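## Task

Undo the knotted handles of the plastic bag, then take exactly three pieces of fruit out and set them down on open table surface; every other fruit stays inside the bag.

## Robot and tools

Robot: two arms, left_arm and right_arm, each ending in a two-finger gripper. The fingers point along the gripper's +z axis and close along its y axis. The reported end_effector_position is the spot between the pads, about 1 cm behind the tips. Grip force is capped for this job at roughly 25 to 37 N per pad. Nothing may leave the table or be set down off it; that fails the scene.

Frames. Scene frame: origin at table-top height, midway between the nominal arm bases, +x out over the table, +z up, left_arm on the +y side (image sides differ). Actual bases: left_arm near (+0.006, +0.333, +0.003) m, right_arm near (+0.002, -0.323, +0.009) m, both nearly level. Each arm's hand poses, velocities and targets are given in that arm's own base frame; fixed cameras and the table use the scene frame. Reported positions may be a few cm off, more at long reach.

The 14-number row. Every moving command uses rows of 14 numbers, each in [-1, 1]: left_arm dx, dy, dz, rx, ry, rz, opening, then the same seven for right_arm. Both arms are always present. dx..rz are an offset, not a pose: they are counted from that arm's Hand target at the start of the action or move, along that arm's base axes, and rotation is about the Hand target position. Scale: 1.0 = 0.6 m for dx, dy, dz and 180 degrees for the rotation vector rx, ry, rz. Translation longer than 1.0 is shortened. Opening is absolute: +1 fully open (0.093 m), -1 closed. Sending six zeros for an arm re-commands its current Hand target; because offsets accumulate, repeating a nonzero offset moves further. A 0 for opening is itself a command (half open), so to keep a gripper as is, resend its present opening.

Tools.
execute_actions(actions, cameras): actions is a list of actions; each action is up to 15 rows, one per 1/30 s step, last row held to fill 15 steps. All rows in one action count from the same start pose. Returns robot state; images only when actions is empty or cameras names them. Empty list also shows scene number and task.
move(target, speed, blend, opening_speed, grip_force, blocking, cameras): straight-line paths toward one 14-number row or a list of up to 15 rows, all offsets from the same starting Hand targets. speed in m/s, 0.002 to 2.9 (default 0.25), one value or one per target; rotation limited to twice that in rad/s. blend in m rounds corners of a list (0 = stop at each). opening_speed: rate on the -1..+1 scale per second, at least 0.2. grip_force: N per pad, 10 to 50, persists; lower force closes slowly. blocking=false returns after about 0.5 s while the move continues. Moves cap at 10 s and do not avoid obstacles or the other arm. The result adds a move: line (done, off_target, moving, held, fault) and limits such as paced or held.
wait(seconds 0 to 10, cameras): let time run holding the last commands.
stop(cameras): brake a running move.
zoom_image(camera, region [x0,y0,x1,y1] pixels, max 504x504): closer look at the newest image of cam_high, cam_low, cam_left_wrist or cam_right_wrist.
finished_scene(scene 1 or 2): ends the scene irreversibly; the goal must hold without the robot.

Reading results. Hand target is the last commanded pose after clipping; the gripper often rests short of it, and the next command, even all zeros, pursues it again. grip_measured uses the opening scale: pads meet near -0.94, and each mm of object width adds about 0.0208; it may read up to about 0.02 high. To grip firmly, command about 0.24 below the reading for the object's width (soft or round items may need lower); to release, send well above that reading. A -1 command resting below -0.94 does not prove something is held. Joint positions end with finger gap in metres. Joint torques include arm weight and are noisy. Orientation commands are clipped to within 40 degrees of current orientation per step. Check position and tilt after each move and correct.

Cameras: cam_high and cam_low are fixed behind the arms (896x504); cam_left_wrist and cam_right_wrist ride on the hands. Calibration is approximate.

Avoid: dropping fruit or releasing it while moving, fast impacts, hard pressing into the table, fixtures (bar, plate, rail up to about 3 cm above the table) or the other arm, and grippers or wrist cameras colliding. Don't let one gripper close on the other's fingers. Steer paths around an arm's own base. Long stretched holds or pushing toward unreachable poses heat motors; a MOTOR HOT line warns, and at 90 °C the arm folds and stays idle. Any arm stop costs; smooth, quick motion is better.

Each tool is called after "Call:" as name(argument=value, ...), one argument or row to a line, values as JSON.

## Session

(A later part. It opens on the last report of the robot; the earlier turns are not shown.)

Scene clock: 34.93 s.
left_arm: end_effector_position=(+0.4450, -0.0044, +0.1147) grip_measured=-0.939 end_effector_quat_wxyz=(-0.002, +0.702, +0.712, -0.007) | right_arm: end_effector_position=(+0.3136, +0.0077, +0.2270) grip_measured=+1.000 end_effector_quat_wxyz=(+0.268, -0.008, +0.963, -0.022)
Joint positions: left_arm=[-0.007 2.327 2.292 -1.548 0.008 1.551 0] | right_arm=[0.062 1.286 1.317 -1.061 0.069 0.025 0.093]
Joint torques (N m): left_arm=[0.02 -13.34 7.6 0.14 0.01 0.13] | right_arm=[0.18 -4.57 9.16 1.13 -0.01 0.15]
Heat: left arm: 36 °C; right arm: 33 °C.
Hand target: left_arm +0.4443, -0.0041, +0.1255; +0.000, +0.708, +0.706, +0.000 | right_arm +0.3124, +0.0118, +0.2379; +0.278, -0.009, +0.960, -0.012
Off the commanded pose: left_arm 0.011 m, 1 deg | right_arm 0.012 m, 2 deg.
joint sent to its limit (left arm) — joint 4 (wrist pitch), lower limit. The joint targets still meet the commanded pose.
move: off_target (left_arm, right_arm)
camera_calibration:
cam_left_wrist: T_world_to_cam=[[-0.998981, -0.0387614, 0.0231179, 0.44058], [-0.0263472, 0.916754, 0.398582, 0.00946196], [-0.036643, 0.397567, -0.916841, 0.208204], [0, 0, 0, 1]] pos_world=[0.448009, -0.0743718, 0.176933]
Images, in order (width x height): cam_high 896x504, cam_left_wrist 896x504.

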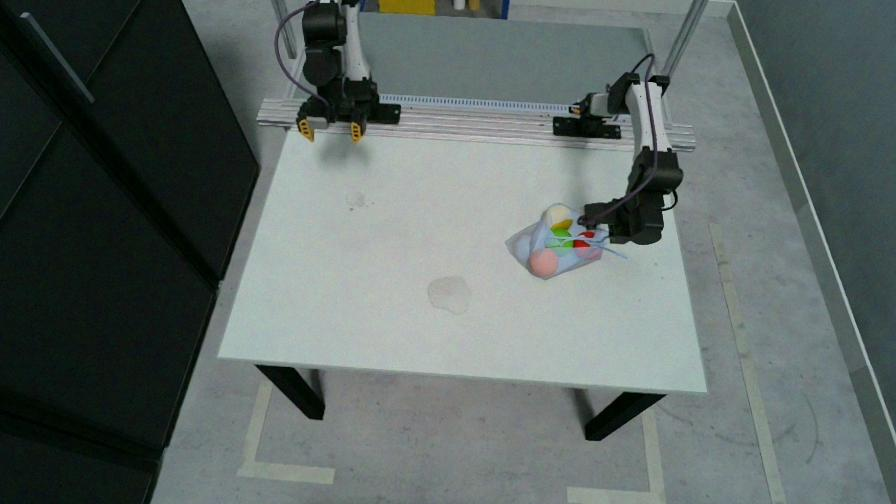

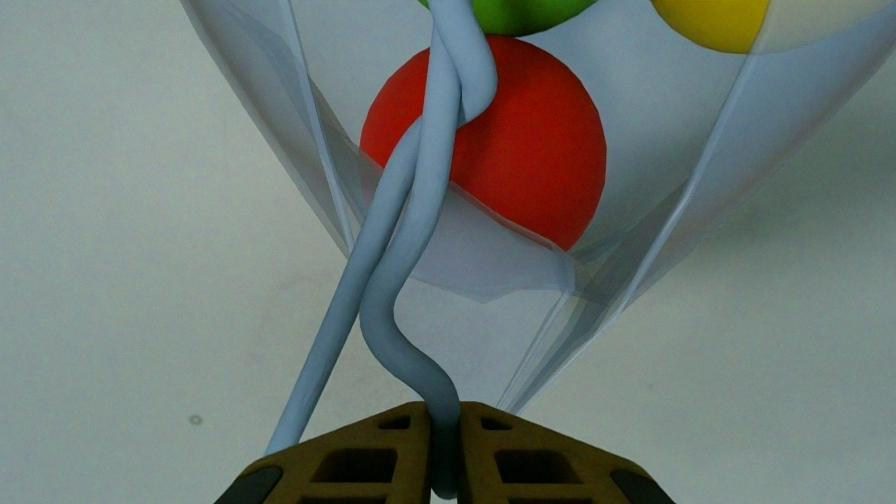

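Call:
move(
  target=[0,0,0,0,0,0,-1,0.05,0.62,0.1,0,0,0,1],
  cameras=["cam_right_wrist","cam_low"],
)

Call:
zoom_image(
  camera="cam_low",
  region=[380, 210, 560, 350],
)

Scene clock: 39.67 s.
left_arm: end_effector_position=(+0.4450, -0.0044, +0.1147) grip_measured=-0.939 end_effector_quat_wxyz=(-0.002, +0.703, +0.712, -0.007) | right_arm: end_effector_position=(+0.3382, +0.3763, +0.3011) grip_measured=+1.000 end_effector_quat_wxyz=(+0.357, -0.036, +0.931, +0.069)
Joint positions: left_arm=[-0.007 2.327 2.292 -1.548 0.008 1.551 0] | right_arm=[0.996 2.307 2.846 -1.524 0.49 0.768 0.093]
Joint torques (N m): left_arm=[0.05 -13.31 7.62 0.15 0.01 0.13] | right_arm=[0.09 -7.82 6.99 1.44 0.47 0.09]
Heat: left arm: 36 °C; right arm: 33 °C.
Hand target: left_arm +0.4444, -0.0041, +0.1255; +0.000, +0.708, +0.706, +0.000 | right_arm +0.3425, +0.3838, +0.2979; +0.278, -0.009, +0.960, -0.012
Off the commanded pose: left_arm 0.011 m, 1 deg | right_arm 0.009 m, 14 deg.
elbow stopped short (right arm): the move would have taken joint 3 (elbow) straighter than the controller allows.
joint sent to its limit (left arm) — joint 4 (wrist pitch), lower limit. The joint targets still meet the commanded pose.
move: off_target (left_arm, right_arm)
camera_calibration:
cam_right_wrist: T_world_to_cam=[[0.110938, -0.991448, -0.0687355, 0.351844], [-0.954365, -0.0869821, -0.285693, 0.481072], [0.277271, 0.0972931, -0.955853, 0.246989], [0, 0, 0, 1]] pos_world=[0.351603, 0.366649, 0.397709]
Images, in order (width x height): cam_low 896x504, cam_right_wrist 896x504.

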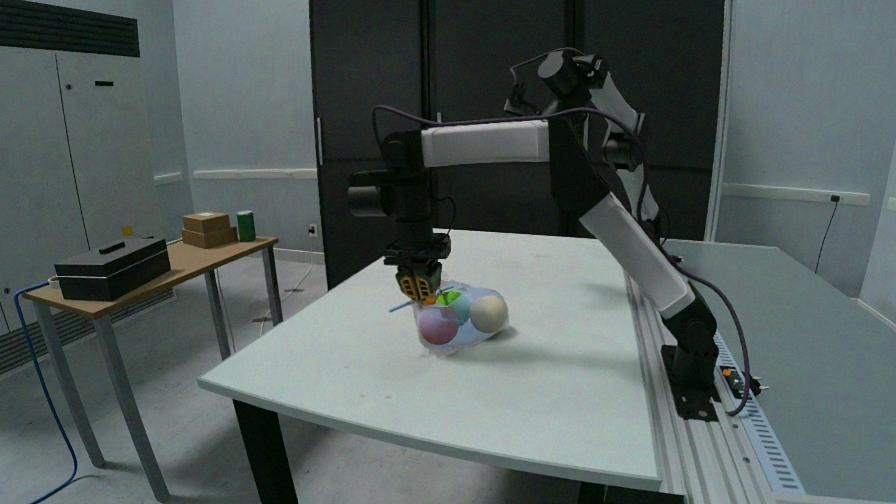

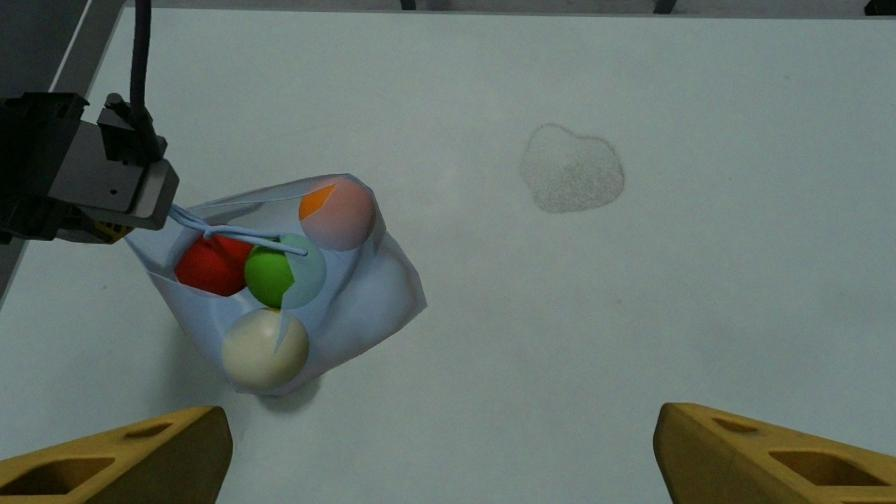

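Scaled by 2.800 from the camera's 896x504 image, which has a finer 1280x720 frame.

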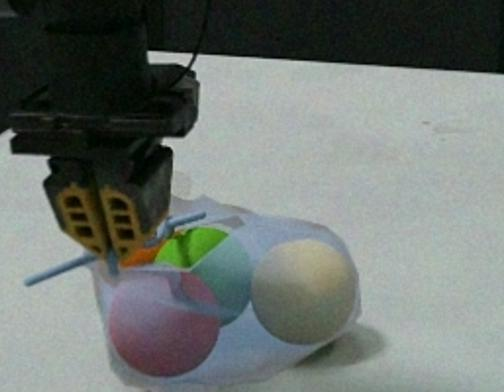

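Call:
zoom_image(
  camera="cam_right_wrist",
  region=[120, 160, 440, 400],
)

Scaled by 1.575 from the camera's 896x504 image, which has a finer 1280x720 frame.

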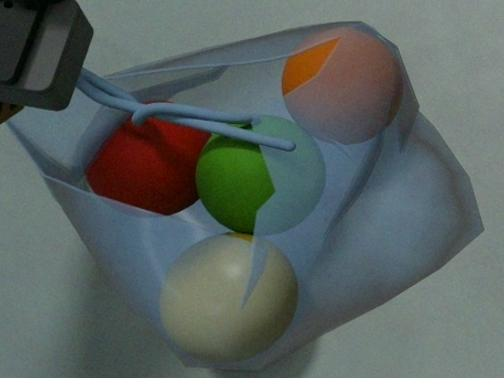

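Call:
move(
  target=[
    [0,0,-0.01,0,0,0,-0.4,0,0,0,0,0,0,1],
    [0,0,0.09,0,0,0,-0.3,0,0,0,0,0,0,1],
  ],
  speed=0.08,
  cameras=["cam_left_wrist","cam_right_wrist","cam_low"],
)

Call:
zoom_image(
  camera="cam_low",
  region=[380, 210, 560, 350],
)

Call:
zoom_image(
  camera="cam_right_wrist",
  region=[120, 160, 440, 400],
)

Scene clock: 46.70 s.
left_arm: end_effector_position=(+0.4468, -0.0045, +0.1615) grip_measured=-0.302 end_effector_quat_wxyz=(+0.041, +0.702, +0.710, +0.034) | right_arm: end_effector_position=(+0.3383, +0.3762, +0.3011) grip_measured=+1.000 end_effector_quat_wxyz=(+0.358, -0.036, +0.931, +0.069)
Joint positions: left_arm=[-0.007 2.232 2.317 -1.55 0.008 1.551 0.031] | right_arm=[0.996 2.307 2.846 -1.524 0.49 0.768 0.093]
Joint torques (N m): left_arm=[0.1 -14.04 7.53 0.4 0.03 0.12] | right_arm=[0.12 -7.9 7.08 1.44 0.44 0.09]
Heat: left arm: 37 °C; right arm: 33 °C.
Hand target: left_arm +0.4443, -0.0041, +0.1795; +0.000, +0.708, +0.706, +0.000 | right_arm +0.3425, +0.3838, +0.2979; +0.278, -0.009, +0.960, -0.012
Off the commanded pose: left_arm 0.018 m, 6 deg | right_arm 0.009 m, 14 deg.
elbow stopped short (right arm): the move would have taken joint 3 (elbow) straighter than the controller allows.
joint sent to its limit (left arm) — joint 4 (wrist pitch), lower limit. The joint targets are off in orientation, not in position.
move: off_target (left_arm, right_arm); target 2's new opening was sent with left_arm's hand 0.018 m and 6 deg from that target
camera_calibration:
cam_left_wrist: T_world_to_cam=[[-0.994728, -0.0380062, -0.0952495, 0.458519], [-0.0725693, 0.917134, 0.391916, 0.0126601], [0.0724614, 0.396762, -0.915057, 0.202106], [0, 0, 0, 1]] pos_world=[0.442376, -0.0743724, 0.22365]
cam_right_wrist: T_world_to_cam=[[0.110539, -0.991523, -0.0682947, 0.351827], [-0.954267, -0.0866788, -0.286113, 0.481187], [0.277768, 0.0967981, -0.955759, 0.246932], [0, 0, 0, 1]] pos_world=[0.351701, 0.36665, 0.397709]
Images, in order (width x height): cam_low 896x504, cam_left_wrist 896x504, cam_right_wrist 896x504.

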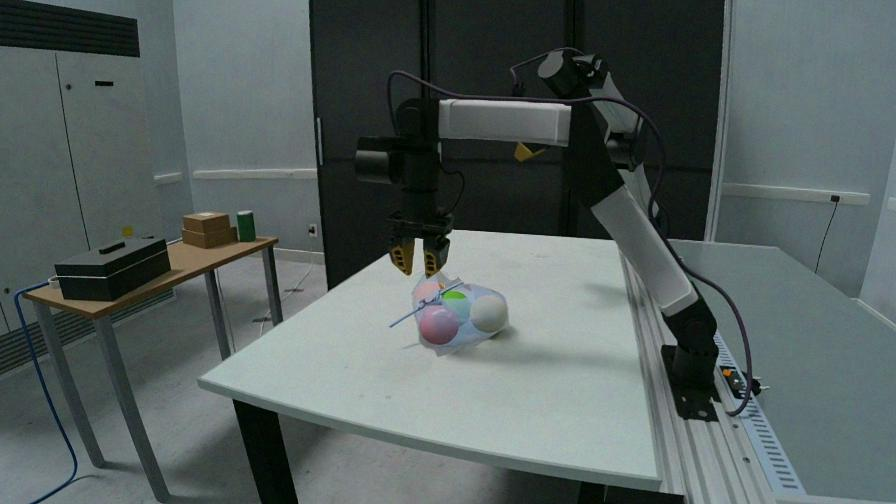

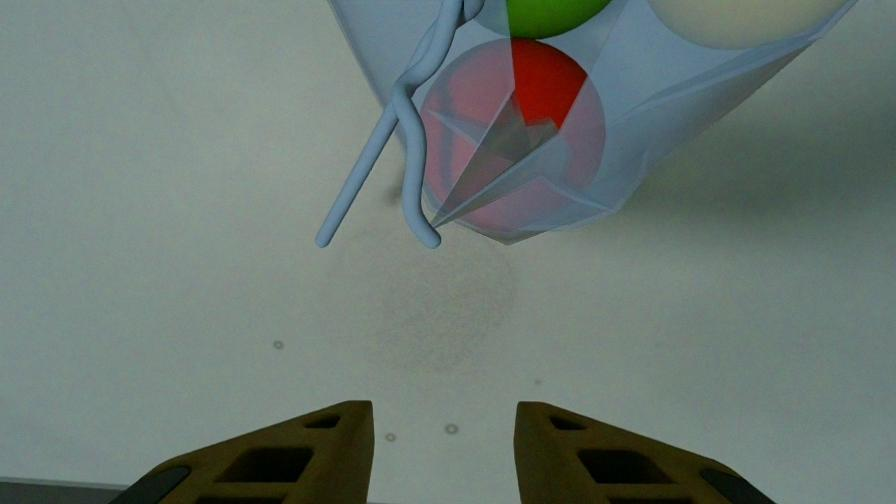

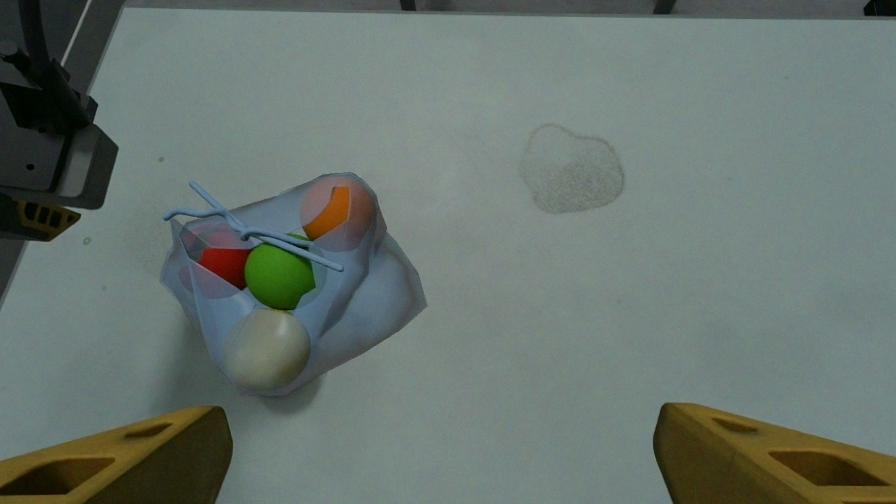

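Scaled by 2.800 from the camera's 896x504 image, which has a finer 1280x720 frame.

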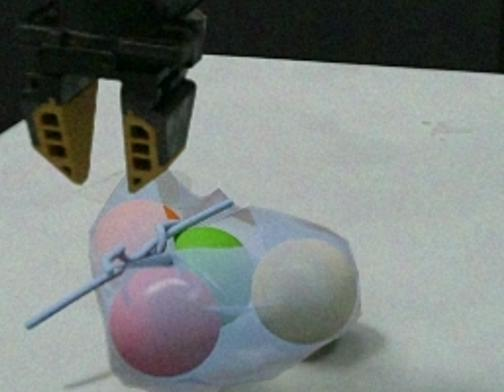

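Scaled by 1.575 from the camera's 896x504 image, which has a finer 1280x720 frame.

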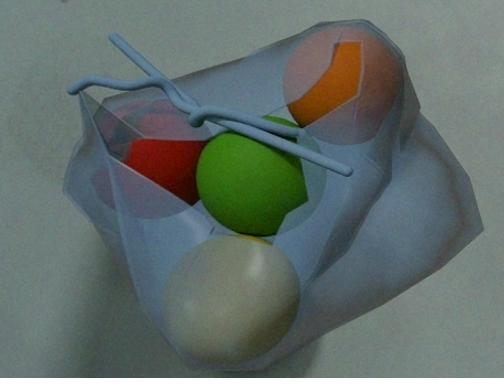

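Call:
move(
  target=[0.01,-0.1,0,0,0,0,-0.3,0,0,0,0,0,0,1],
  cameras=["cam_left_wrist"],
)

Call:
zoom_image(
  camera="cam_left_wrist",
  region=[300, 60, 580, 360],
)

Scene clock: 49.10 s.
left_arm: end_effector_position=(+0.4506, -0.0634, +0.1764) grip_measured=-0.302 end_effector_quat_wxyz=(+0.064, +0.709, +0.700, +0.048) | right_arm: end_effector_position=(+0.3383, +0.3762, +0.3011) grip_measured=+1.000 end_effector_quat_wxyz=(+0.358, -0.036, +0.931, +0.069)
Joint positions: left_arm=[-0.139 2.232 2.373 -1.551 0.001 1.444 0.031] | right_arm=[0.996 2.307 2.846 -1.524 0.49 0.768 0.093]
Joint torques (N m): left_arm=[0.03 -11.25 7.68 0.53 0.07 -0.11] | right_arm=[0.16 -7.88 7.09 1.44 0.45 0.09]
Heat: left arm: 38 °C; right arm: 32 °C.
Hand target: left_arm +0.4503, -0.0641, +0.1795; +0.000, +0.708, +0.706, +0.000 | right_arm +0.3425, +0.3838, +0.2979; +0.278, -0.009, +0.960, -0.012
Off the commanded pose: left_arm 0.003 m, 9 deg | right_arm 0.009 m, 14 deg.
elbow stopped short (right arm): the move would have taken joint 3 (elbow) straighter than the controller allows.
joint sent to its limit (left arm) — joint 4 (wrist pitch), lower limit. The joint targets are off in orientation, not in position.
move: off_target (left_arm, right_arm)
camera_calibration:
cam_left_wrist: T_world_to_cam=[[-0.988913, -0.0140634, -0.147829, 0.469693], [-0.0695976, 0.923291, 0.377742, 0.0626252], [0.131177, 0.383843, -0.914033, 0.211461], [0, 0, 0, 1]] pos_world=[0.441105, -0.132383, 0.23906]
Images, in order (width x height): cam_left_wrist 896x504.

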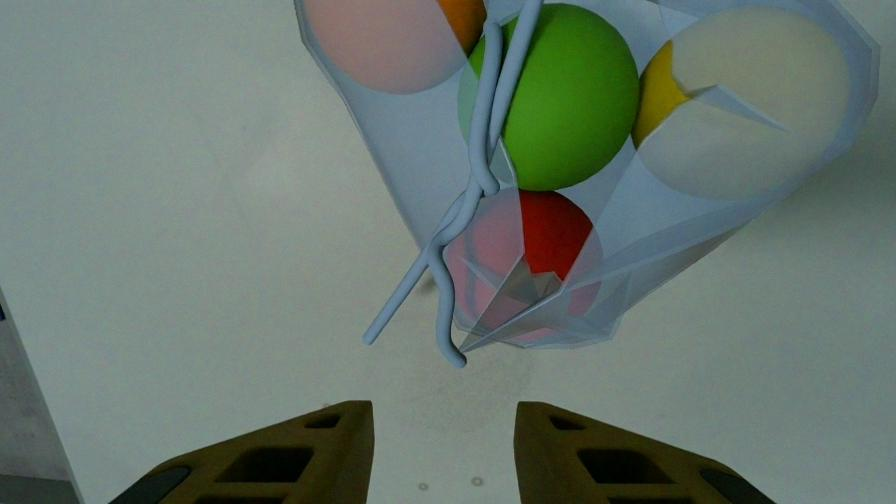

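Scaled by 1.680 from the camera's 896x504 image, which has a finer 1280x720 frame.

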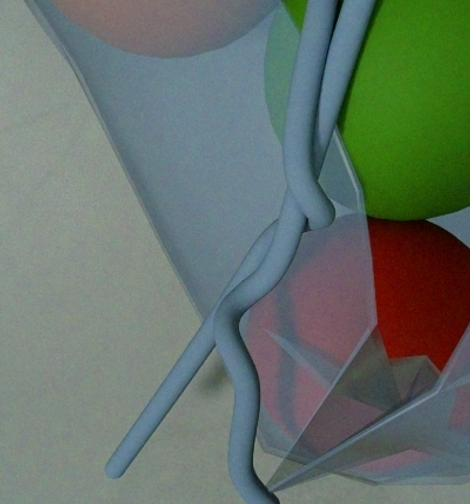

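Call:
move(
  target=[
    [0.008,0.052,-0.09,0,0,0,-0.45,0,0,0,0,0,0,1],
    [0.008,0.052,-0.199,0,0,0,-0.45,0,0,0,0,0,0,1],
  ],
  speed=0.1,
  cameras=["cam_left_wrist","cam_low"],
)

Call:
zoom_image(
  camera="cam_low",
  region=[380, 210, 560, 350],
)

Scene clock: 56.93 s.
left_arm: end_effector_position=(+0.4588, -0.0298, +0.0820) grip_measured=-0.448 end_effector_quat_wxyz=(+0.011, +0.703, +0.711, +0.017) | right_arm: end_effector_position=(+0.3383, +0.3762, +0.3011) grip_measured=+1.000 end_effector_quat_wxyz=(+0.358, -0.036, +0.931, +0.069)
Joint positions: left_arm=[-0.069 2.315 2.14 -1.357 -0.011 1.49 0.024] | right_arm=[0.996 2.307 2.846 -1.524 0.49 0.768 0.093]
Joint torques (N m): left_arm=[-0.02 -10.43 2.67 0.66 0.21 0.1] | right_arm=[0.14 -7.83 7.09 1.46 0.45 0.09]
Heat: left arm: 38 °C; right arm: 32 °C.
Hand target: left_arm +0.4551, -0.0328, +0.0601; +0.000, +0.708, +0.707, +0.000 | right_arm +0.3425, +0.3838, +0.2979; +0.278, -0.009, +0.960, -0.012
Off the commanded pose: left_arm 0.022 m, 2 deg | right_arm 0.009 m, 14 deg.
elbow stopped short (right arm): the move would have taken joint 3 (elbow) straighter than the controller allows.
move: off_target (left_arm, right_arm)
camera_calibration:
cam_left_wrist: T_world_to_cam=[[-0.998879, -0.0374592, -0.028939, 0.458392], [-0.0460547, 0.910335, 0.411302, 0.053972], [0.0109372, 0.412174, -0.91104, 0.166923], [0, 0, 0, 1]] pos_world=[0.458538, -0.100763, 0.14314]
Images, in order (width x height): cam_low 896x504, cam_left_wrist 896x504.

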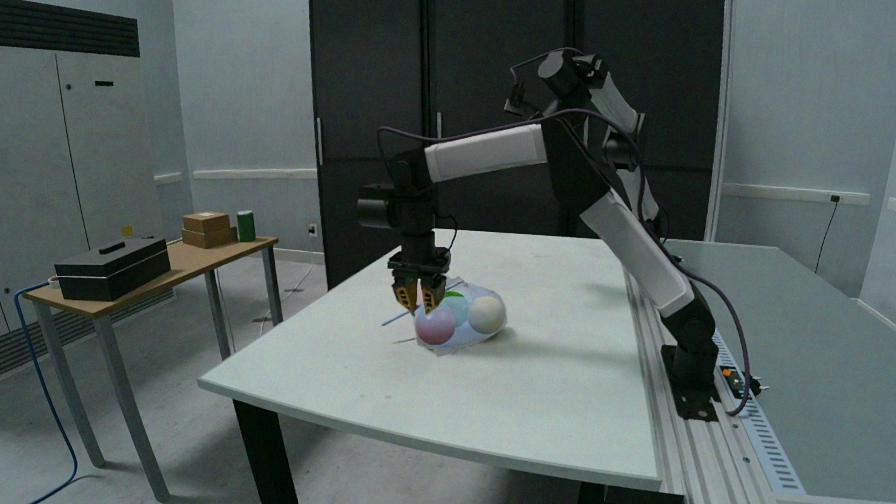

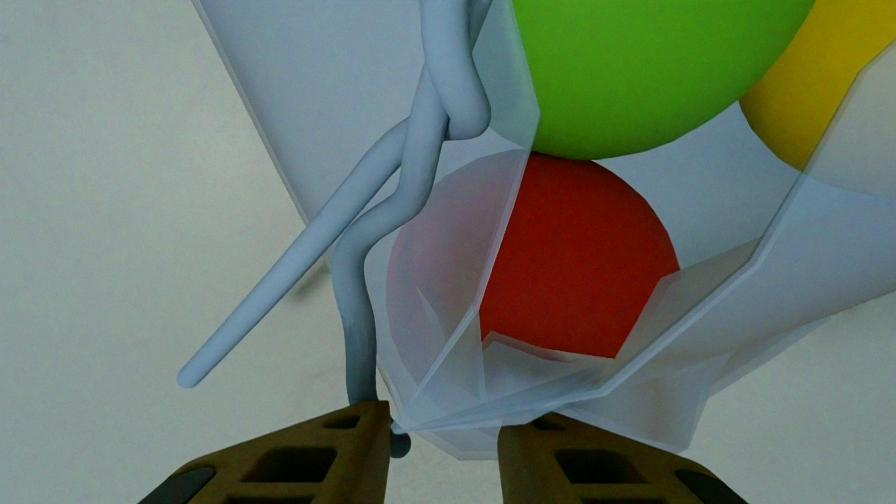

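Scaled by 2.800 from the camera's 896x504 image, which has a finer 1280x720 frame.

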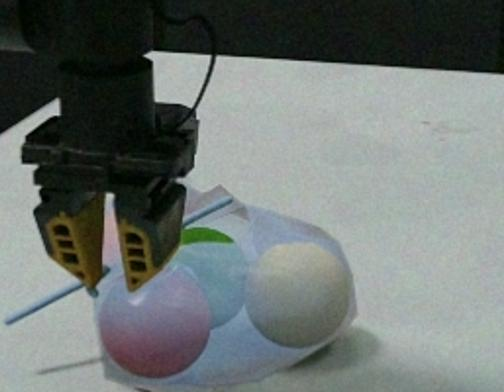

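Call:
move(
  target=[
    [0,0,0.05,0,0,0,-0.4,0,0,0,0,0,0,1],
    [0.029,-0.007,0.05,0,0,0,-0.4,0,0,0,0,0,0,1],
    [0.029,-0.007,0.003,0,0,0,-0.4,0,0,0,0,0,0,1],
  ],
  speed=0.1,
  cameras=["cam_left_wrist"],
)

Scene clock: 60.43 s.
left_arm: end_effector_position=(+0.4827, -0.0309, +0.0767) grip_measured=-0.402 end_effector_quat_wxyz=(+0.016, +0.703, +0.711, +0.023) | right_arm: end_effector_position=(+0.3383, +0.3762, +0.3011) grip_measured=+1.000 end_effector_quat_wxyz=(+0.358, -0.036, +0.931, +0.069)
Joint positions: left_arm=[-0.069 2.435 2.329 -1.412 -0.014 1.491 0.026] | right_arm=[0.996 2.307 2.846 -1.524 0.49 0.768 0.093]
Joint torques (N m): left_arm=[-0.57 -12.19 3.3 0.39 0.23 0.05] | right_arm=[0.17 -7.88 6.99 1.45 0.46 0.11]
Heat: left arm: 39 °C; right arm: 32 °C.
Hand target: left_arm +0.4726, -0.0371, +0.0619; +0.000, +0.708, +0.706, -0.001 | right_arm +0.3425, +0.3838, +0.2979; +0.278, -0.009, +0.960, -0.012
Off the commanded pose: left_arm 0.019 m, 3 deg | right_arm 0.009 m, 14 deg.
elbow stopped short (right arm): the move would have taken joint 3 (elbow) straighter than the controller allows.
move: off_target (left_arm, right_arm)
camera_calibration:
cam_left_wrist: T_world_to_cam=[[-0.998322, -0.037141, -0.0444195, 0.483071], [-0.0521942, 0.909375, 0.412691, 0.0610102], [0.0250662, 0.414317, -0.909787, 0.15549], [0, 0, 0, 1]] pos_world=[0.481547, -0.101962, 0.137743]
Images, in order (width x height): cam_left_wrist 896x504.

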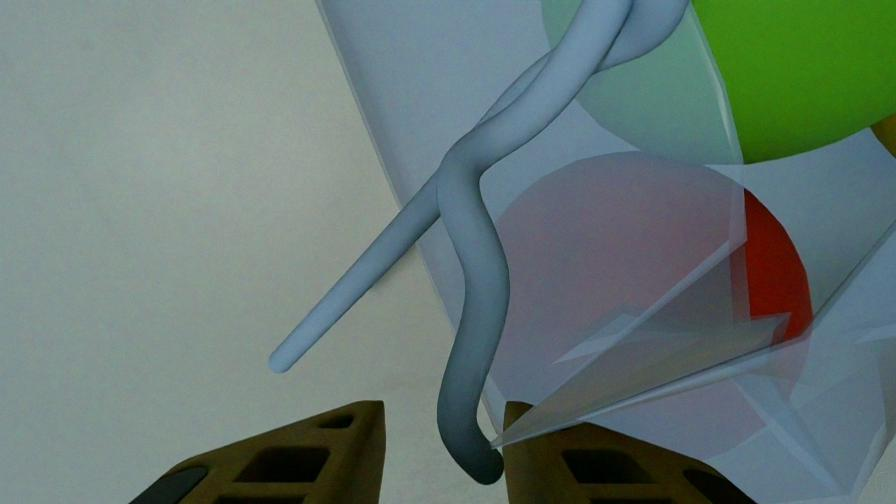

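Call:
move(
  target=[
    [0,0,0,0,0,0,-1,0,0,0,0,0,0,1],
    [0,0.0,0.09,0,0,0,-1,0,0,0,0,0,0,1],
    [0.12,-0.02,0.09,0,0,0,-1,0,0,0,0,0,0,1],
  ],
  speed=0.08,
  cameras=["cam_left_wrist","cam_low","cam_right_wrist"],
)

Call:
zoom_image(
  camera="cam_right_wrist",
  region=[60, 100, 440, 400],
)

Scene clock: 64.37 s.
left_arm: end_effector_position=(+0.5379, -0.0386, +0.1219) grip_measured=-0.973 end_effector_quat_wxyz=(+0.096, +0.699, +0.703, +0.091) | right_arm: end_effector_position=(+0.3383, +0.3762, +0.3011) grip_measured=+1.000 end_effector_quat_wxyz=(+0.358, -0.036, +0.931, +0.069)
Joint positions: left_arm=[-0.076 2.624 2.842 -1.523 -0.014 1.491 0] | right_arm=[0.996 2.307 2.846 -1.524 0.49 0.768 0.093]
Joint torques (N m): left_arm=[-1.01 -11.88 7.77 1.08 0.19 -0.08] | right_arm=[0.02 -7.86 7.09 1.45 0.46 0.08]
Heat: left arm: 40 °C; right arm: 32 °C.
Hand target: left_arm +0.5445, -0.0490, +0.1158; -0.001, +0.708, +0.706, -0.001 | right_arm +0.3425, +0.3838, +0.2979; +0.278, -0.009, +0.960, -0.012
Off the commanded pose: left_arm 0.014 m, 15 deg | right_arm 0.009 m, 14 deg.
elbow stopped short (right arm): the move would have taken joint 3 (elbow) straighter than the controller allows.
elbow stopped short (left arm): the move would have taken joint 3 (elbow) straighter than the controller allows.
move: off_target (left_arm, right_arm)
camera_calibration:
cam_left_wrist: T_world_to_cam=[[-0.967046, -0.0323135, -0.252543, 0.548541], [-0.129678, 0.916123, 0.379345, 0.0982625], [0.219103, 0.399593, -0.890123, 0.091033], [0, 0, 0, 1]] pos_world=[0.523261, -0.108671, 0.182285]
cam_right_wrist: T_world_to_cam=[[0.110539, -0.991523, -0.0682947, 0.351827], [-0.954267, -0.0866788, -0.286113, 0.481187], [0.277768, 0.0967981, -0.955759, 0.246932], [0, 0, 0, 1]] pos_world=[0.351701, 0.36665, 0.397709]
Images, in order (width x height): cam_low 896x504, cam_left_wrist 896x504, cam_right_wrist 896x504.

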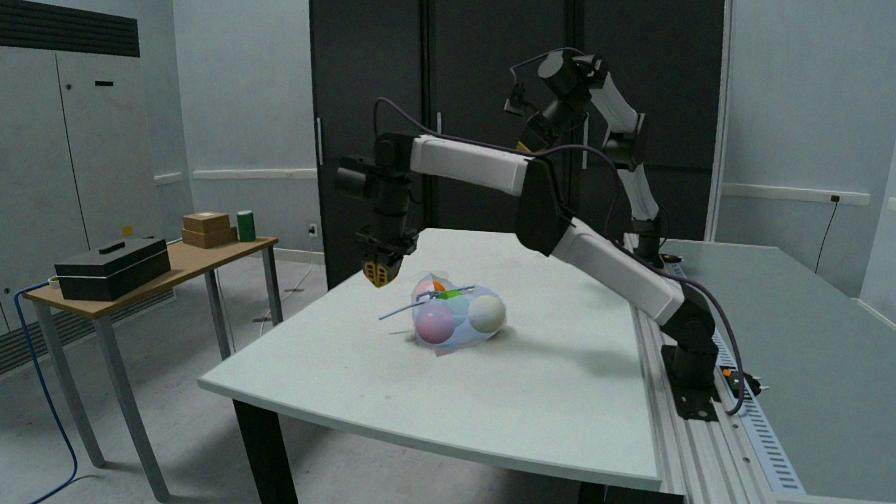

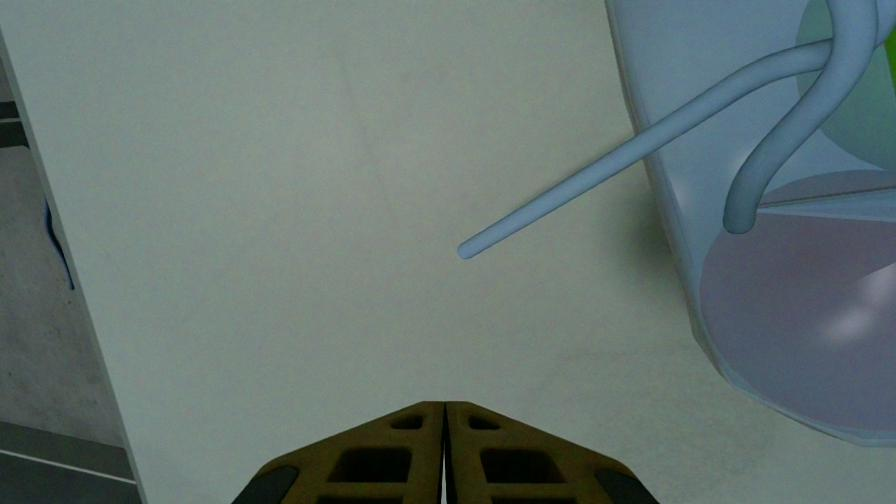

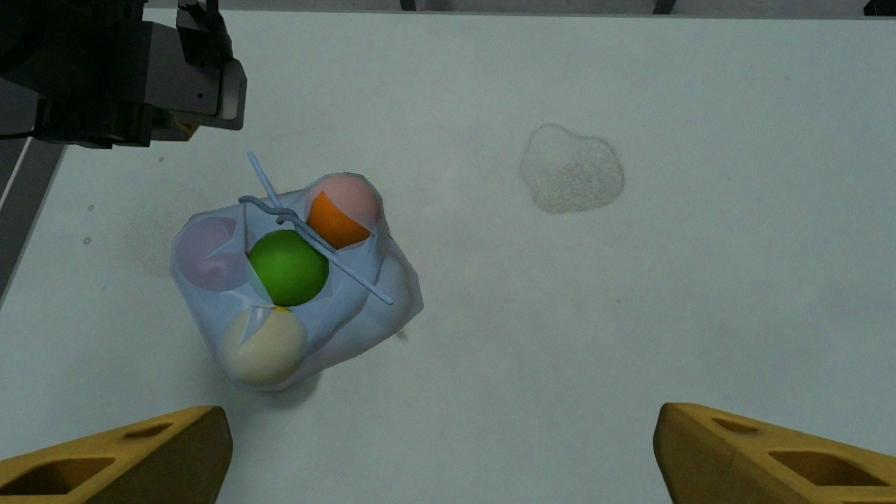

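Scaled by 1.326 from the camera's 896x504 image, which has a finer 1280x720 frame.

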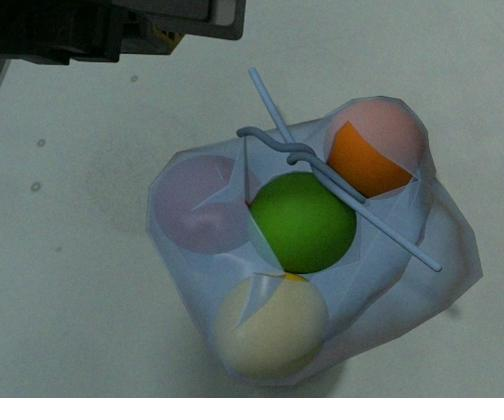

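Call:
move(
  target=[
    [0,0,0.02,0,0,0,-0.4,0,0,0,0,0,0,1],
    [-0.111,-0.077,0.02,0,0,0,-0.4,0,0,0,0,0,0,1],
  ],
  speed=0.12,
  cameras=["cam_left_wrist"],
)

Scene clock: 68.80 s.
left_arm: end_effector_position=(+0.4858, -0.0886, +0.1117) grip_measured=-0.402 end_effector_quat_wxyz=(+0.037, +0.707, +0.705, +0.034) | right_arm: end_effector_position=(+0.3383, +0.3762, +0.3011) grip_measured=+1.000 end_effector_quat_wxyz=(+0.358, -0.036, +0.931, +0.069)
Joint positions: left_arm=[-0.185 2.492 2.574 -1.552 -0.014 1.39 0.026] | right_arm=[0.996 2.307 2.846 -1.524 0.49 0.768 0.093]
Joint torques (N m): left_arm=[-0.7 -16.64 4.55 0.44 0.22 -0.09] | right_arm=[0.13 -7.92 6.98 1.46 0.47 0.08]
Heat: left arm: 41 °C; right arm: 32 °C.
Hand target: left_arm +0.4779, -0.0953, +0.1279; +0.000, +0.708, +0.706, -0.001 | right_arm +0.3425, +0.3838, +0.2979; +0.278, -0.009, +0.960, -0.012
Off the commanded pose: left_arm 0.019 m, 6 deg | right_arm 0.009 m, 14 deg.
elbow stopped short (left arm): the move would have taken joint 3 (elbow) straighter than the controller allows.
elbow stopped short (right arm): the move would have taken joint 3 (elbow) straighter than the controller allows.
joint sent to its limit (left arm) — joint 4 (wrist pitch), lower limit. The joint targets are off in orientation, not in position.
move: off_target (left_arm, right_arm)
camera_calibration:
cam_left_wrist: T_world_to_cam=[[-0.99565, -0.0225876, -0.0903903, 0.490684], [-0.0568743, 0.915783, 0.397626, 0.103731], [0.0737965, 0.401038, -0.913084, 0.186667], [0, 0, 0, 1]] pos_world=[0.480673, -0.158772, 0.17355]
Images, in order (width x height): cam_left_wrist 896x504.

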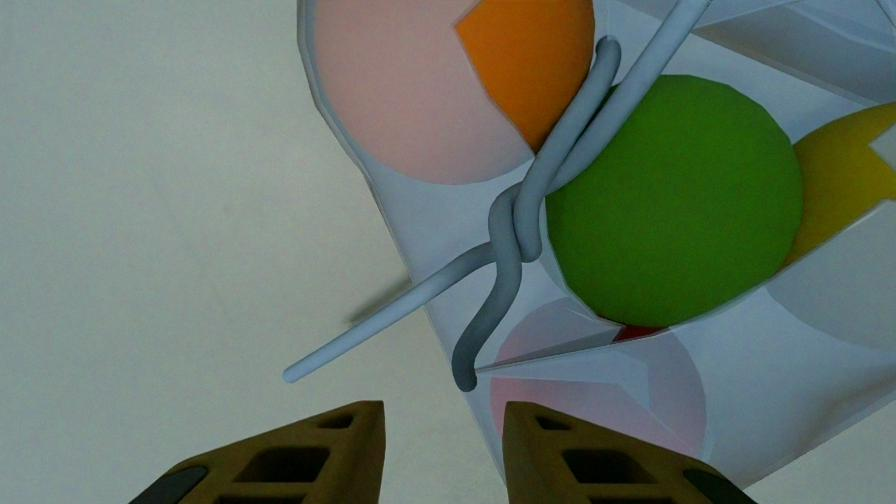

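Call:
move(
  target=[
    [-0.012,-0.018,-0.11,0,0,0,-0.4,0,0,0,0,0,0,1],
    [-0.012,-0.018,-0.11,0,0,0,-1,0,0,0,0,0,0,1],
  ],
  speed=0.1,
  cameras=["cam_left_wrist"],
)

Scene clock: 71.17 s.
left_arm: end_effector_position=(+0.4725, -0.0967, +0.0736) grip_measured=-0.973 end_effector_quat_wxyz=(+0.002, +0.707, +0.707, +0.010) | right_arm: end_effector_position=(+0.3383, +0.3762, +0.3011) grip_measured=+1.000 end_effector_quat_wxyz=(+0.358, -0.036, +0.931, +0.069)
Joint positions: left_arm=[-0.207 2.491 2.421 -1.486 -0.014 1.363 0] | right_arm=[0.996 2.307 2.846 -1.524 0.49 0.768 0.093]
Joint torques (N m): left_arm=[-0.92 -12.11 4.66 0.56 0.21 -0.11] | right_arm=[0.06 -7.86 7.13 1.43 0.45 0.09]
Heat: left arm: 42 °C; right arm: 32 °C.
Hand target: left_arm +0.4708, -0.1060, +0.0619; +0.000, +0.708, +0.707, +0.000 | right_arm +0.3425, +0.3838, +0.2979; +0.278, -0.009, +0.960, -0.012
Off the commanded pose: left_arm 0.015 m, 1 deg | right_arm 0.009 m, 14 deg.
elbow stopped short (right arm): the move would have taken joint 3 (elbow) straighter than the controller allows.
move: off_target (left_arm, right_arm); target 2's new opening was sent with left_arm's hand 0.015 m and 1 deg from that target
camera_calibration:
cam_left_wrist: T_world_to_cam=[[-0.999616, -0.0267435, -0.00720812, 0.469126], [-0.0273232, 0.909452, 0.41491, 0.10972], [-0.00454072, 0.414948, -0.909834, 0.194299], [0, 0, 0, 1]] pos_world=[0.472827, -0.167863, 0.134638]
Images, in order (width x height): cam_left_wrist 896x504.

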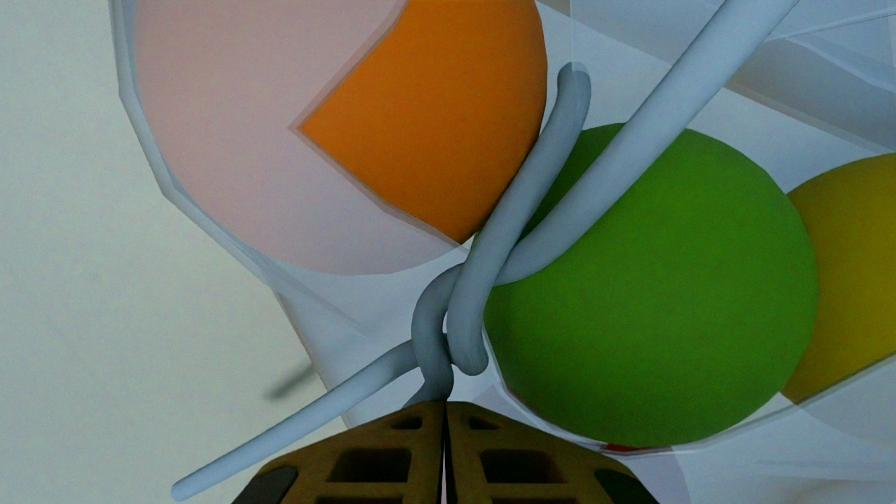

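Call:
move(
  target=[
    [0,0,0,0,0,0,-0.75,0,0,0,0,0,0,1],
    [0.002,0,0.06,0,0,0,-0.4,0,0,0,0,0,0,1],
    [0.016,0.004,0.06,0,0,0,-0.4,0,0,0,0,0,0,1],
  ],
  speed=0.1,
  cameras=["cam_left_wrist"],
)

Scene clock: 74.60 s.
left_arm: end_effector_position=(+0.4814, -0.0986, +0.1019) grip_measured=-0.402 end_effector_quat_wxyz=(+0.027, +0.706, +0.707, +0.026) | right_arm: end_effector_position=(+0.3383, +0.3762, +0.3011) grip_measured=+1.000 end_effector_quat_wxyz=(+0.358, -0.036, +0.931, +0.069)
Joint positions: left_arm=[-0.207 2.505 2.558 -1.552 -0.014 1.363 0.026] | right_arm=[0.996 2.307 2.846 -1.524 0.49 0.768 0.093]
Joint torques (N m): left_arm=[-0.25 -11.81 7.75 0.38 0.23 -0.04] | right_arm=[0.13 -7.94 7.04 1.45 0.46 0.09]
Heat: left arm: 43 °C; right arm: 32 °C.
Hand target: left_arm +0.4803, -0.1036, +0.0979; +0.000, +0.708, +0.707, -0.001 | right_arm +0.3425, +0.3838, +0.2979; +0.278, -0.009, +0.960, -0.012
Off the commanded pose: left_arm 0.007 m, 4 deg | right_arm 0.009 m, 14 deg.
elbow stopped short (right arm): the move would have taken joint 3 (elbow) straighter than the controller allows.
joint sent to its limit (left arm) — joint 4 (wrist pitch), lower limit. The joint targets are off in orientation, not in position.
move: off_target (left_arm, right_arm); target 2's new opening was sent with left_arm's hand 0.012 m and 2 deg from that target
camera_calibration:
cam_left_wrist: T_world_to_cam=[[-0.997581, -0.0272034, -0.0639728, 0.482974], [-0.0506974, 0.914341, 0.401758, 0.112996], [0.0475638, 0.40403, -0.913508, 0.195012], [0, 0, 0, 1]] pos_world=[0.478259, -0.168969, 0.163645]
Images, in order (width x height): cam_left_wrist 896x504.

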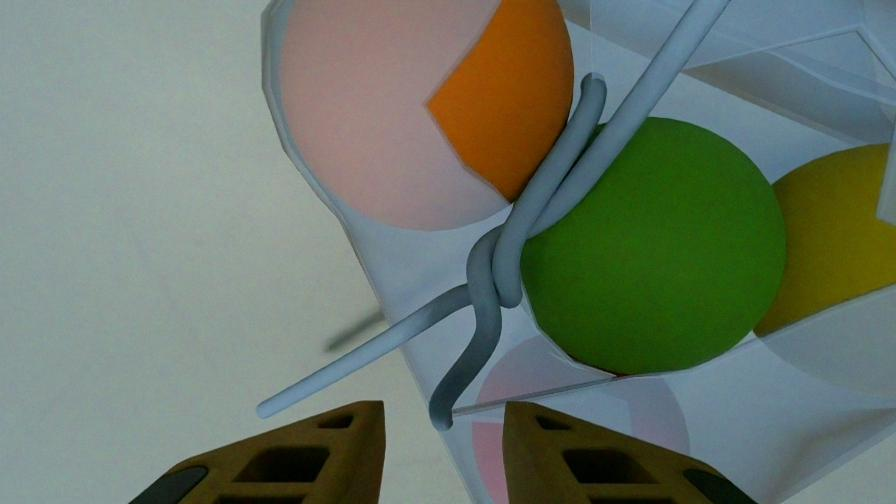

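Call:
move(
  target=[0.001,-0.013,-0.065,0,0,0,-0.4,0,0,0,0,0,0,1],
  speed=0.1,
  cameras=["cam_left_wrist"],
)

Scene clock: 75.93 s.
left_arm: end_effector_position=(+0.4786, -0.1009, +0.0654) grip_measured=-0.402 end_effector_quat_wxyz=(-0.005, +0.707, +0.707, +0.005) | right_arm: end_effector_position=(+0.3383, +0.3762, +0.3011) grip_measured=+1.000 end_effector_quat_wxyz=(+0.358, -0.036, +0.931, +0.069)
Joint positions: left_arm=[-0.213 2.582 2.558 -1.551 -0.014 1.358 0.026] | right_arm=[0.996 2.307 2.846 -1.524 0.49 0.768 0.093]
Joint torques (N m): left_arm=[-0.99 -12.22 7.1 0.47 0.24 -0.11] | right_arm=[0.12 -7.83 7.13 1.47 0.46 0.08]
Heat: left arm: 43 °C; right arm: 32 °C.
Hand target: left_arm +0.4809, -0.1114, +0.0588; +0.000, +0.708, +0.706, -0.001 | right_arm +0.3425, +0.3838, +0.2979; +0.278, -0.009, +0.960, -0.012
Off the commanded pose: left_arm 0.013 m, 1 deg | right_arm 0.009 m, 14 deg.
elbow stopped short (right arm): the move would have taken joint 3 (elbow) straighter than the controller allows.
move: off_target (left_arm, right_arm)
camera_calibration:
cam_left_wrist: T_world_to_cam=[[-0.999592, -0.0263887, 0.0109269, 0.473897], [-0.0193891, 0.907869, 0.418806, 0.112871], [-0.0209719, 0.418423, -0.90801, 0.196677], [0, 0, 0, 1]] pos_world=[0.480016, -0.172261, 0.126136]
Images, in order (width x height): cam_left_wrist 896x504.

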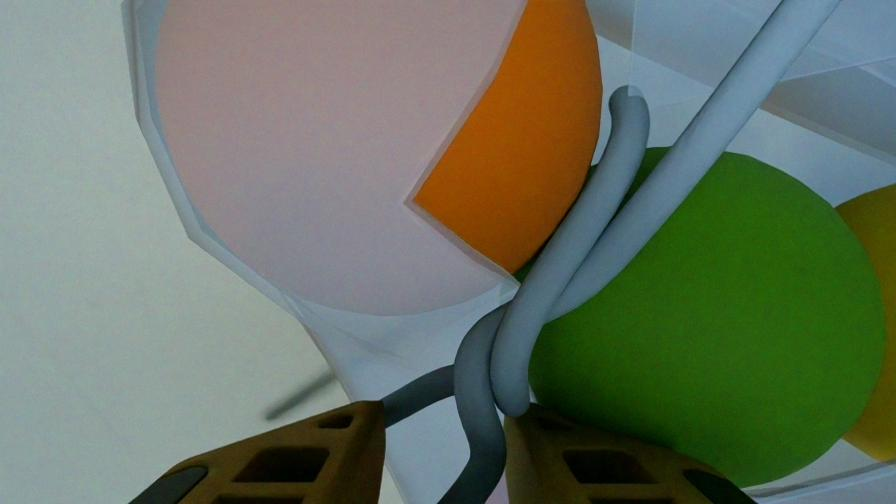

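Call:
move(
  target=[
    [0,0.003,0,0,0,0,-1,0,0,0,0,0,0,1],
    [0,0.003,0.06,0,0,0,-1,0,0,0,0,0,0,1],
  ],
  speed=0.08,
  cameras=["cam_left_wrist"],
)

Scene clock: 77.77 s.
left_arm: end_effector_position=(+0.4822, -0.1016, +0.0704) grip_measured=-0.935 end_effector_quat_wxyz=(+0.003, +0.707, +0.707, +0.010) | right_arm: end_effector_position=(+0.3383, +0.3762, +0.3011) grip_measured=+1.000 end_effector_quat_wxyz=(+0.358, -0.036, +0.931, +0.069)
Joint positions: left_arm=[-0.213 2.583 2.581 -1.553 -0.014 1.357 0] | right_arm=[0.996 2.307 2.846 -1.524 0.49 0.768 0.093]
Joint torques (N m): left_arm=[-0.68 -17.26 6.67 0.26 0.25 -0.07] | right_arm=[0.02 -7.9 7.08 1.45 0.47 0.09]
Heat: left arm: 44 °C; right arm: 32 °C.
Hand target: left_arm +0.4809, -0.1096, +0.0949; +0.000, +0.708, +0.706, -0.001 | right_arm +0.3425, +0.3838, +0.2979; +0.278, -0.009, +0.960, -0.012
Off the commanded pose: left_arm 0.026 m, 1 deg | right_arm 0.009 m, 14 deg.
elbow stopped short (right arm): the move would have taken joint 3 (elbow) straighter than the controller allows.
joint sent to its limit (left arm) — joint 4 (wrist pitch), lower limit. The joint targets are off in orientation, not in position.
move: off_target (left_arm, right_arm)
camera_calibration:
cam_left_wrist: T_world_to_cam=[[-0.999611, -0.0267235, -0.0079599, 0.478768], [-0.0276182, 0.909583, 0.414603, 0.116016], [-0.00383948, 0.414662, -0.909967, 0.193004], [0, 0, 0, 1]] pos_world=[0.482527, -0.172763, 0.131338]
Images, in order (width x height): cam_left_wrist 896x504.

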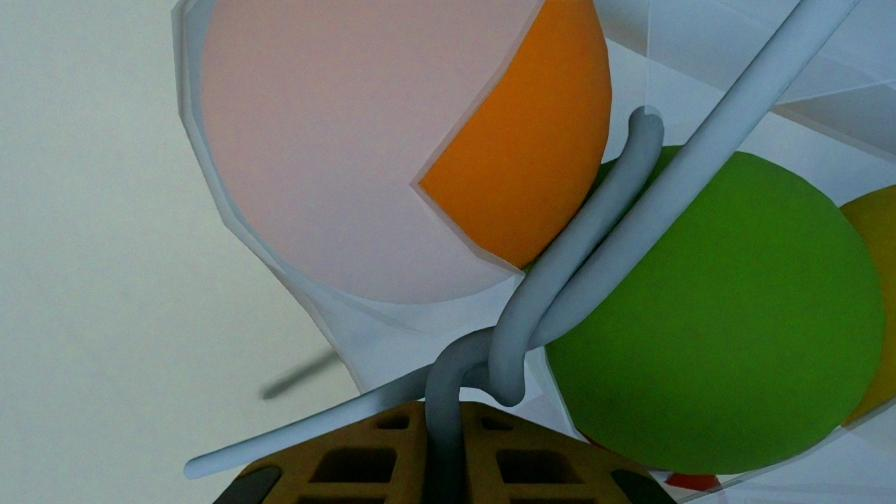

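Call:
move(
  target=[
    [0,0.01,0.08,0,0,0,-1,0,0,0,0,0,0,1],
    [0.1,0.05,0.08,0,0,0,-1,0,0,0,0,0,0,1],
  ],
  speed=0.08,
  cameras=["cam_left_wrist","cam_low","cam_right_wrist"],
)

Call:
zoom_image(
  camera="cam_right_wrist",
  region=[60, 100, 440, 400],
)

Scene clock: 81.23 s.
left_arm: end_effector_position=(+0.5325, -0.0765, +0.1476) grip_measured=-0.935 end_effector_quat_wxyz=(+0.123, +0.694, +0.703, +0.097) | right_arm: end_effector_position=(+0.3383, +0.3762, +0.3011) grip_measured=+1.000 end_effector_quat_wxyz=(+0.358, -0.036, +0.931, +0.069)
Joint positions: left_arm=[-0.146 2.574 2.842 -1.524 -0.011 1.414 0] | right_arm=[0.996 2.307 2.846 -1.524 0.49 0.768 0.093]
Joint torques (N m): left_arm=[0.21 -11.63 7.79 1.21 0.2 0.1] | right_arm=[0.03 -7.94 7.04 1.45 0.47 0.1]
Heat: left arm: 45 °C; right arm: 32 °C.
Hand target: left_arm +0.5409, -0.0796, +0.1427; -0.001, +0.708, +0.706, -0.001 | right_arm +0.3425, +0.3838, +0.2979; +0.278, -0.009, +0.960, -0.012
Off the commanded pose: left_arm 0.010 m, 18 deg | right_arm 0.009 m, 14 deg.
elbow stopped short (right arm): the move would have taken joint 3 (elbow) straighter than the controller allows.
elbow stopped short (left arm): the move would have taken joint 3 (elbow) straighter than the controller allows.
move: off_target (left_arm, right_arm)
camera_calibration:
cam_left_wrist: T_world_to_cam=[[-0.954148, -0.0429307, -0.296241, 0.547474], [-0.14882, 0.926719, 0.345027, 0.138613], [0.25972, 0.373294, -0.890616, 0.106711], [0, 0, 0, 1]] pos_world=[0.515285, -0.144786, 0.209398]
cam_right_wrist: T_world_to_cam=[[0.110539, -0.991523, -0.0682947, 0.351827], [-0.954267, -0.0866788, -0.286113, 0.481187], [0.277768, 0.0967981, -0.955759, 0.246932], [0, 0, 0, 1]] pos_world=[0.351701, 0.36665, 0.397709]
Images, in order (width x height): cam_low 896x504, cam_left_wrist 896x504, cam_right_wrist 896x504.

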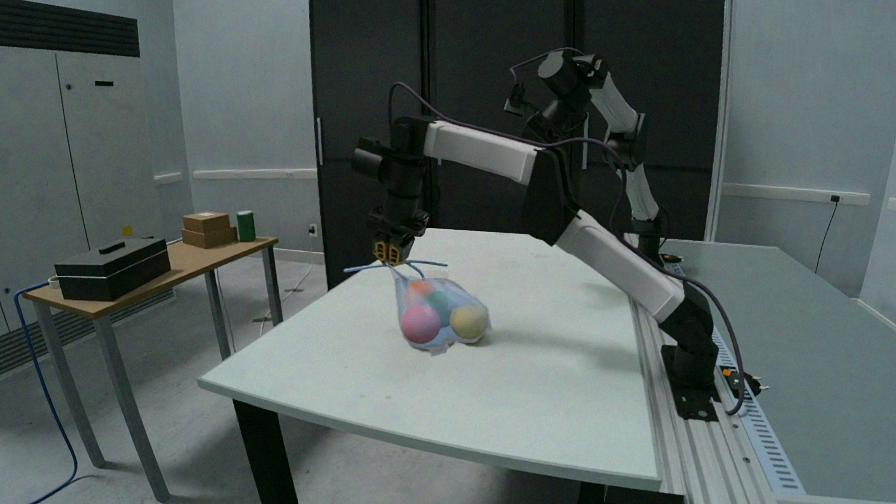

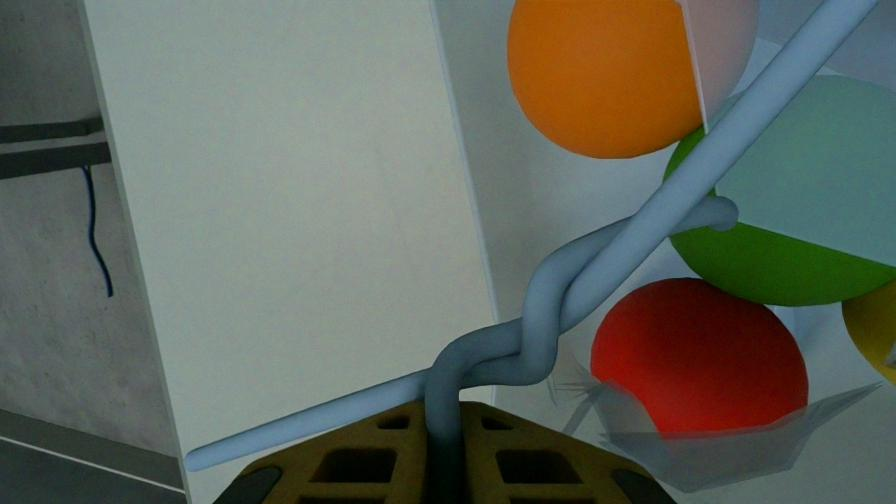

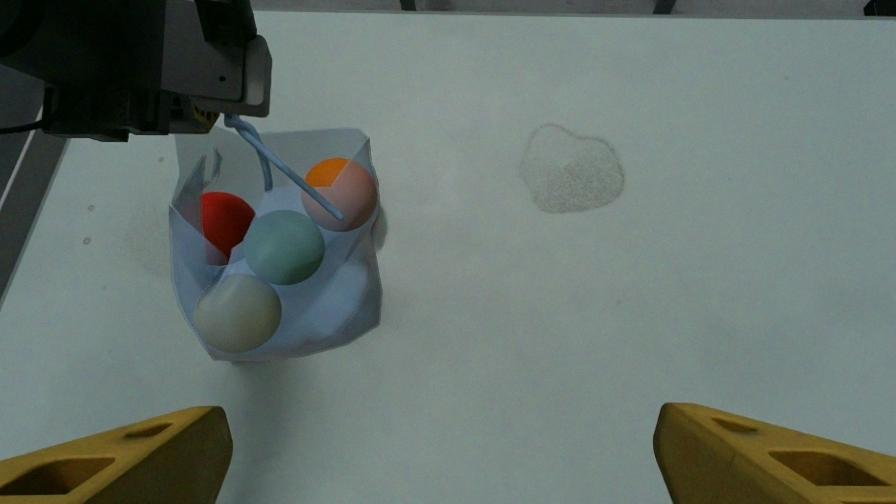

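Scaled by 1.326 from the camera's 896x504 image, which has a finer 1280x720 frame.

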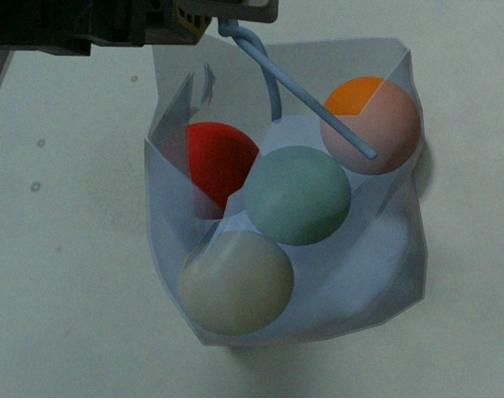

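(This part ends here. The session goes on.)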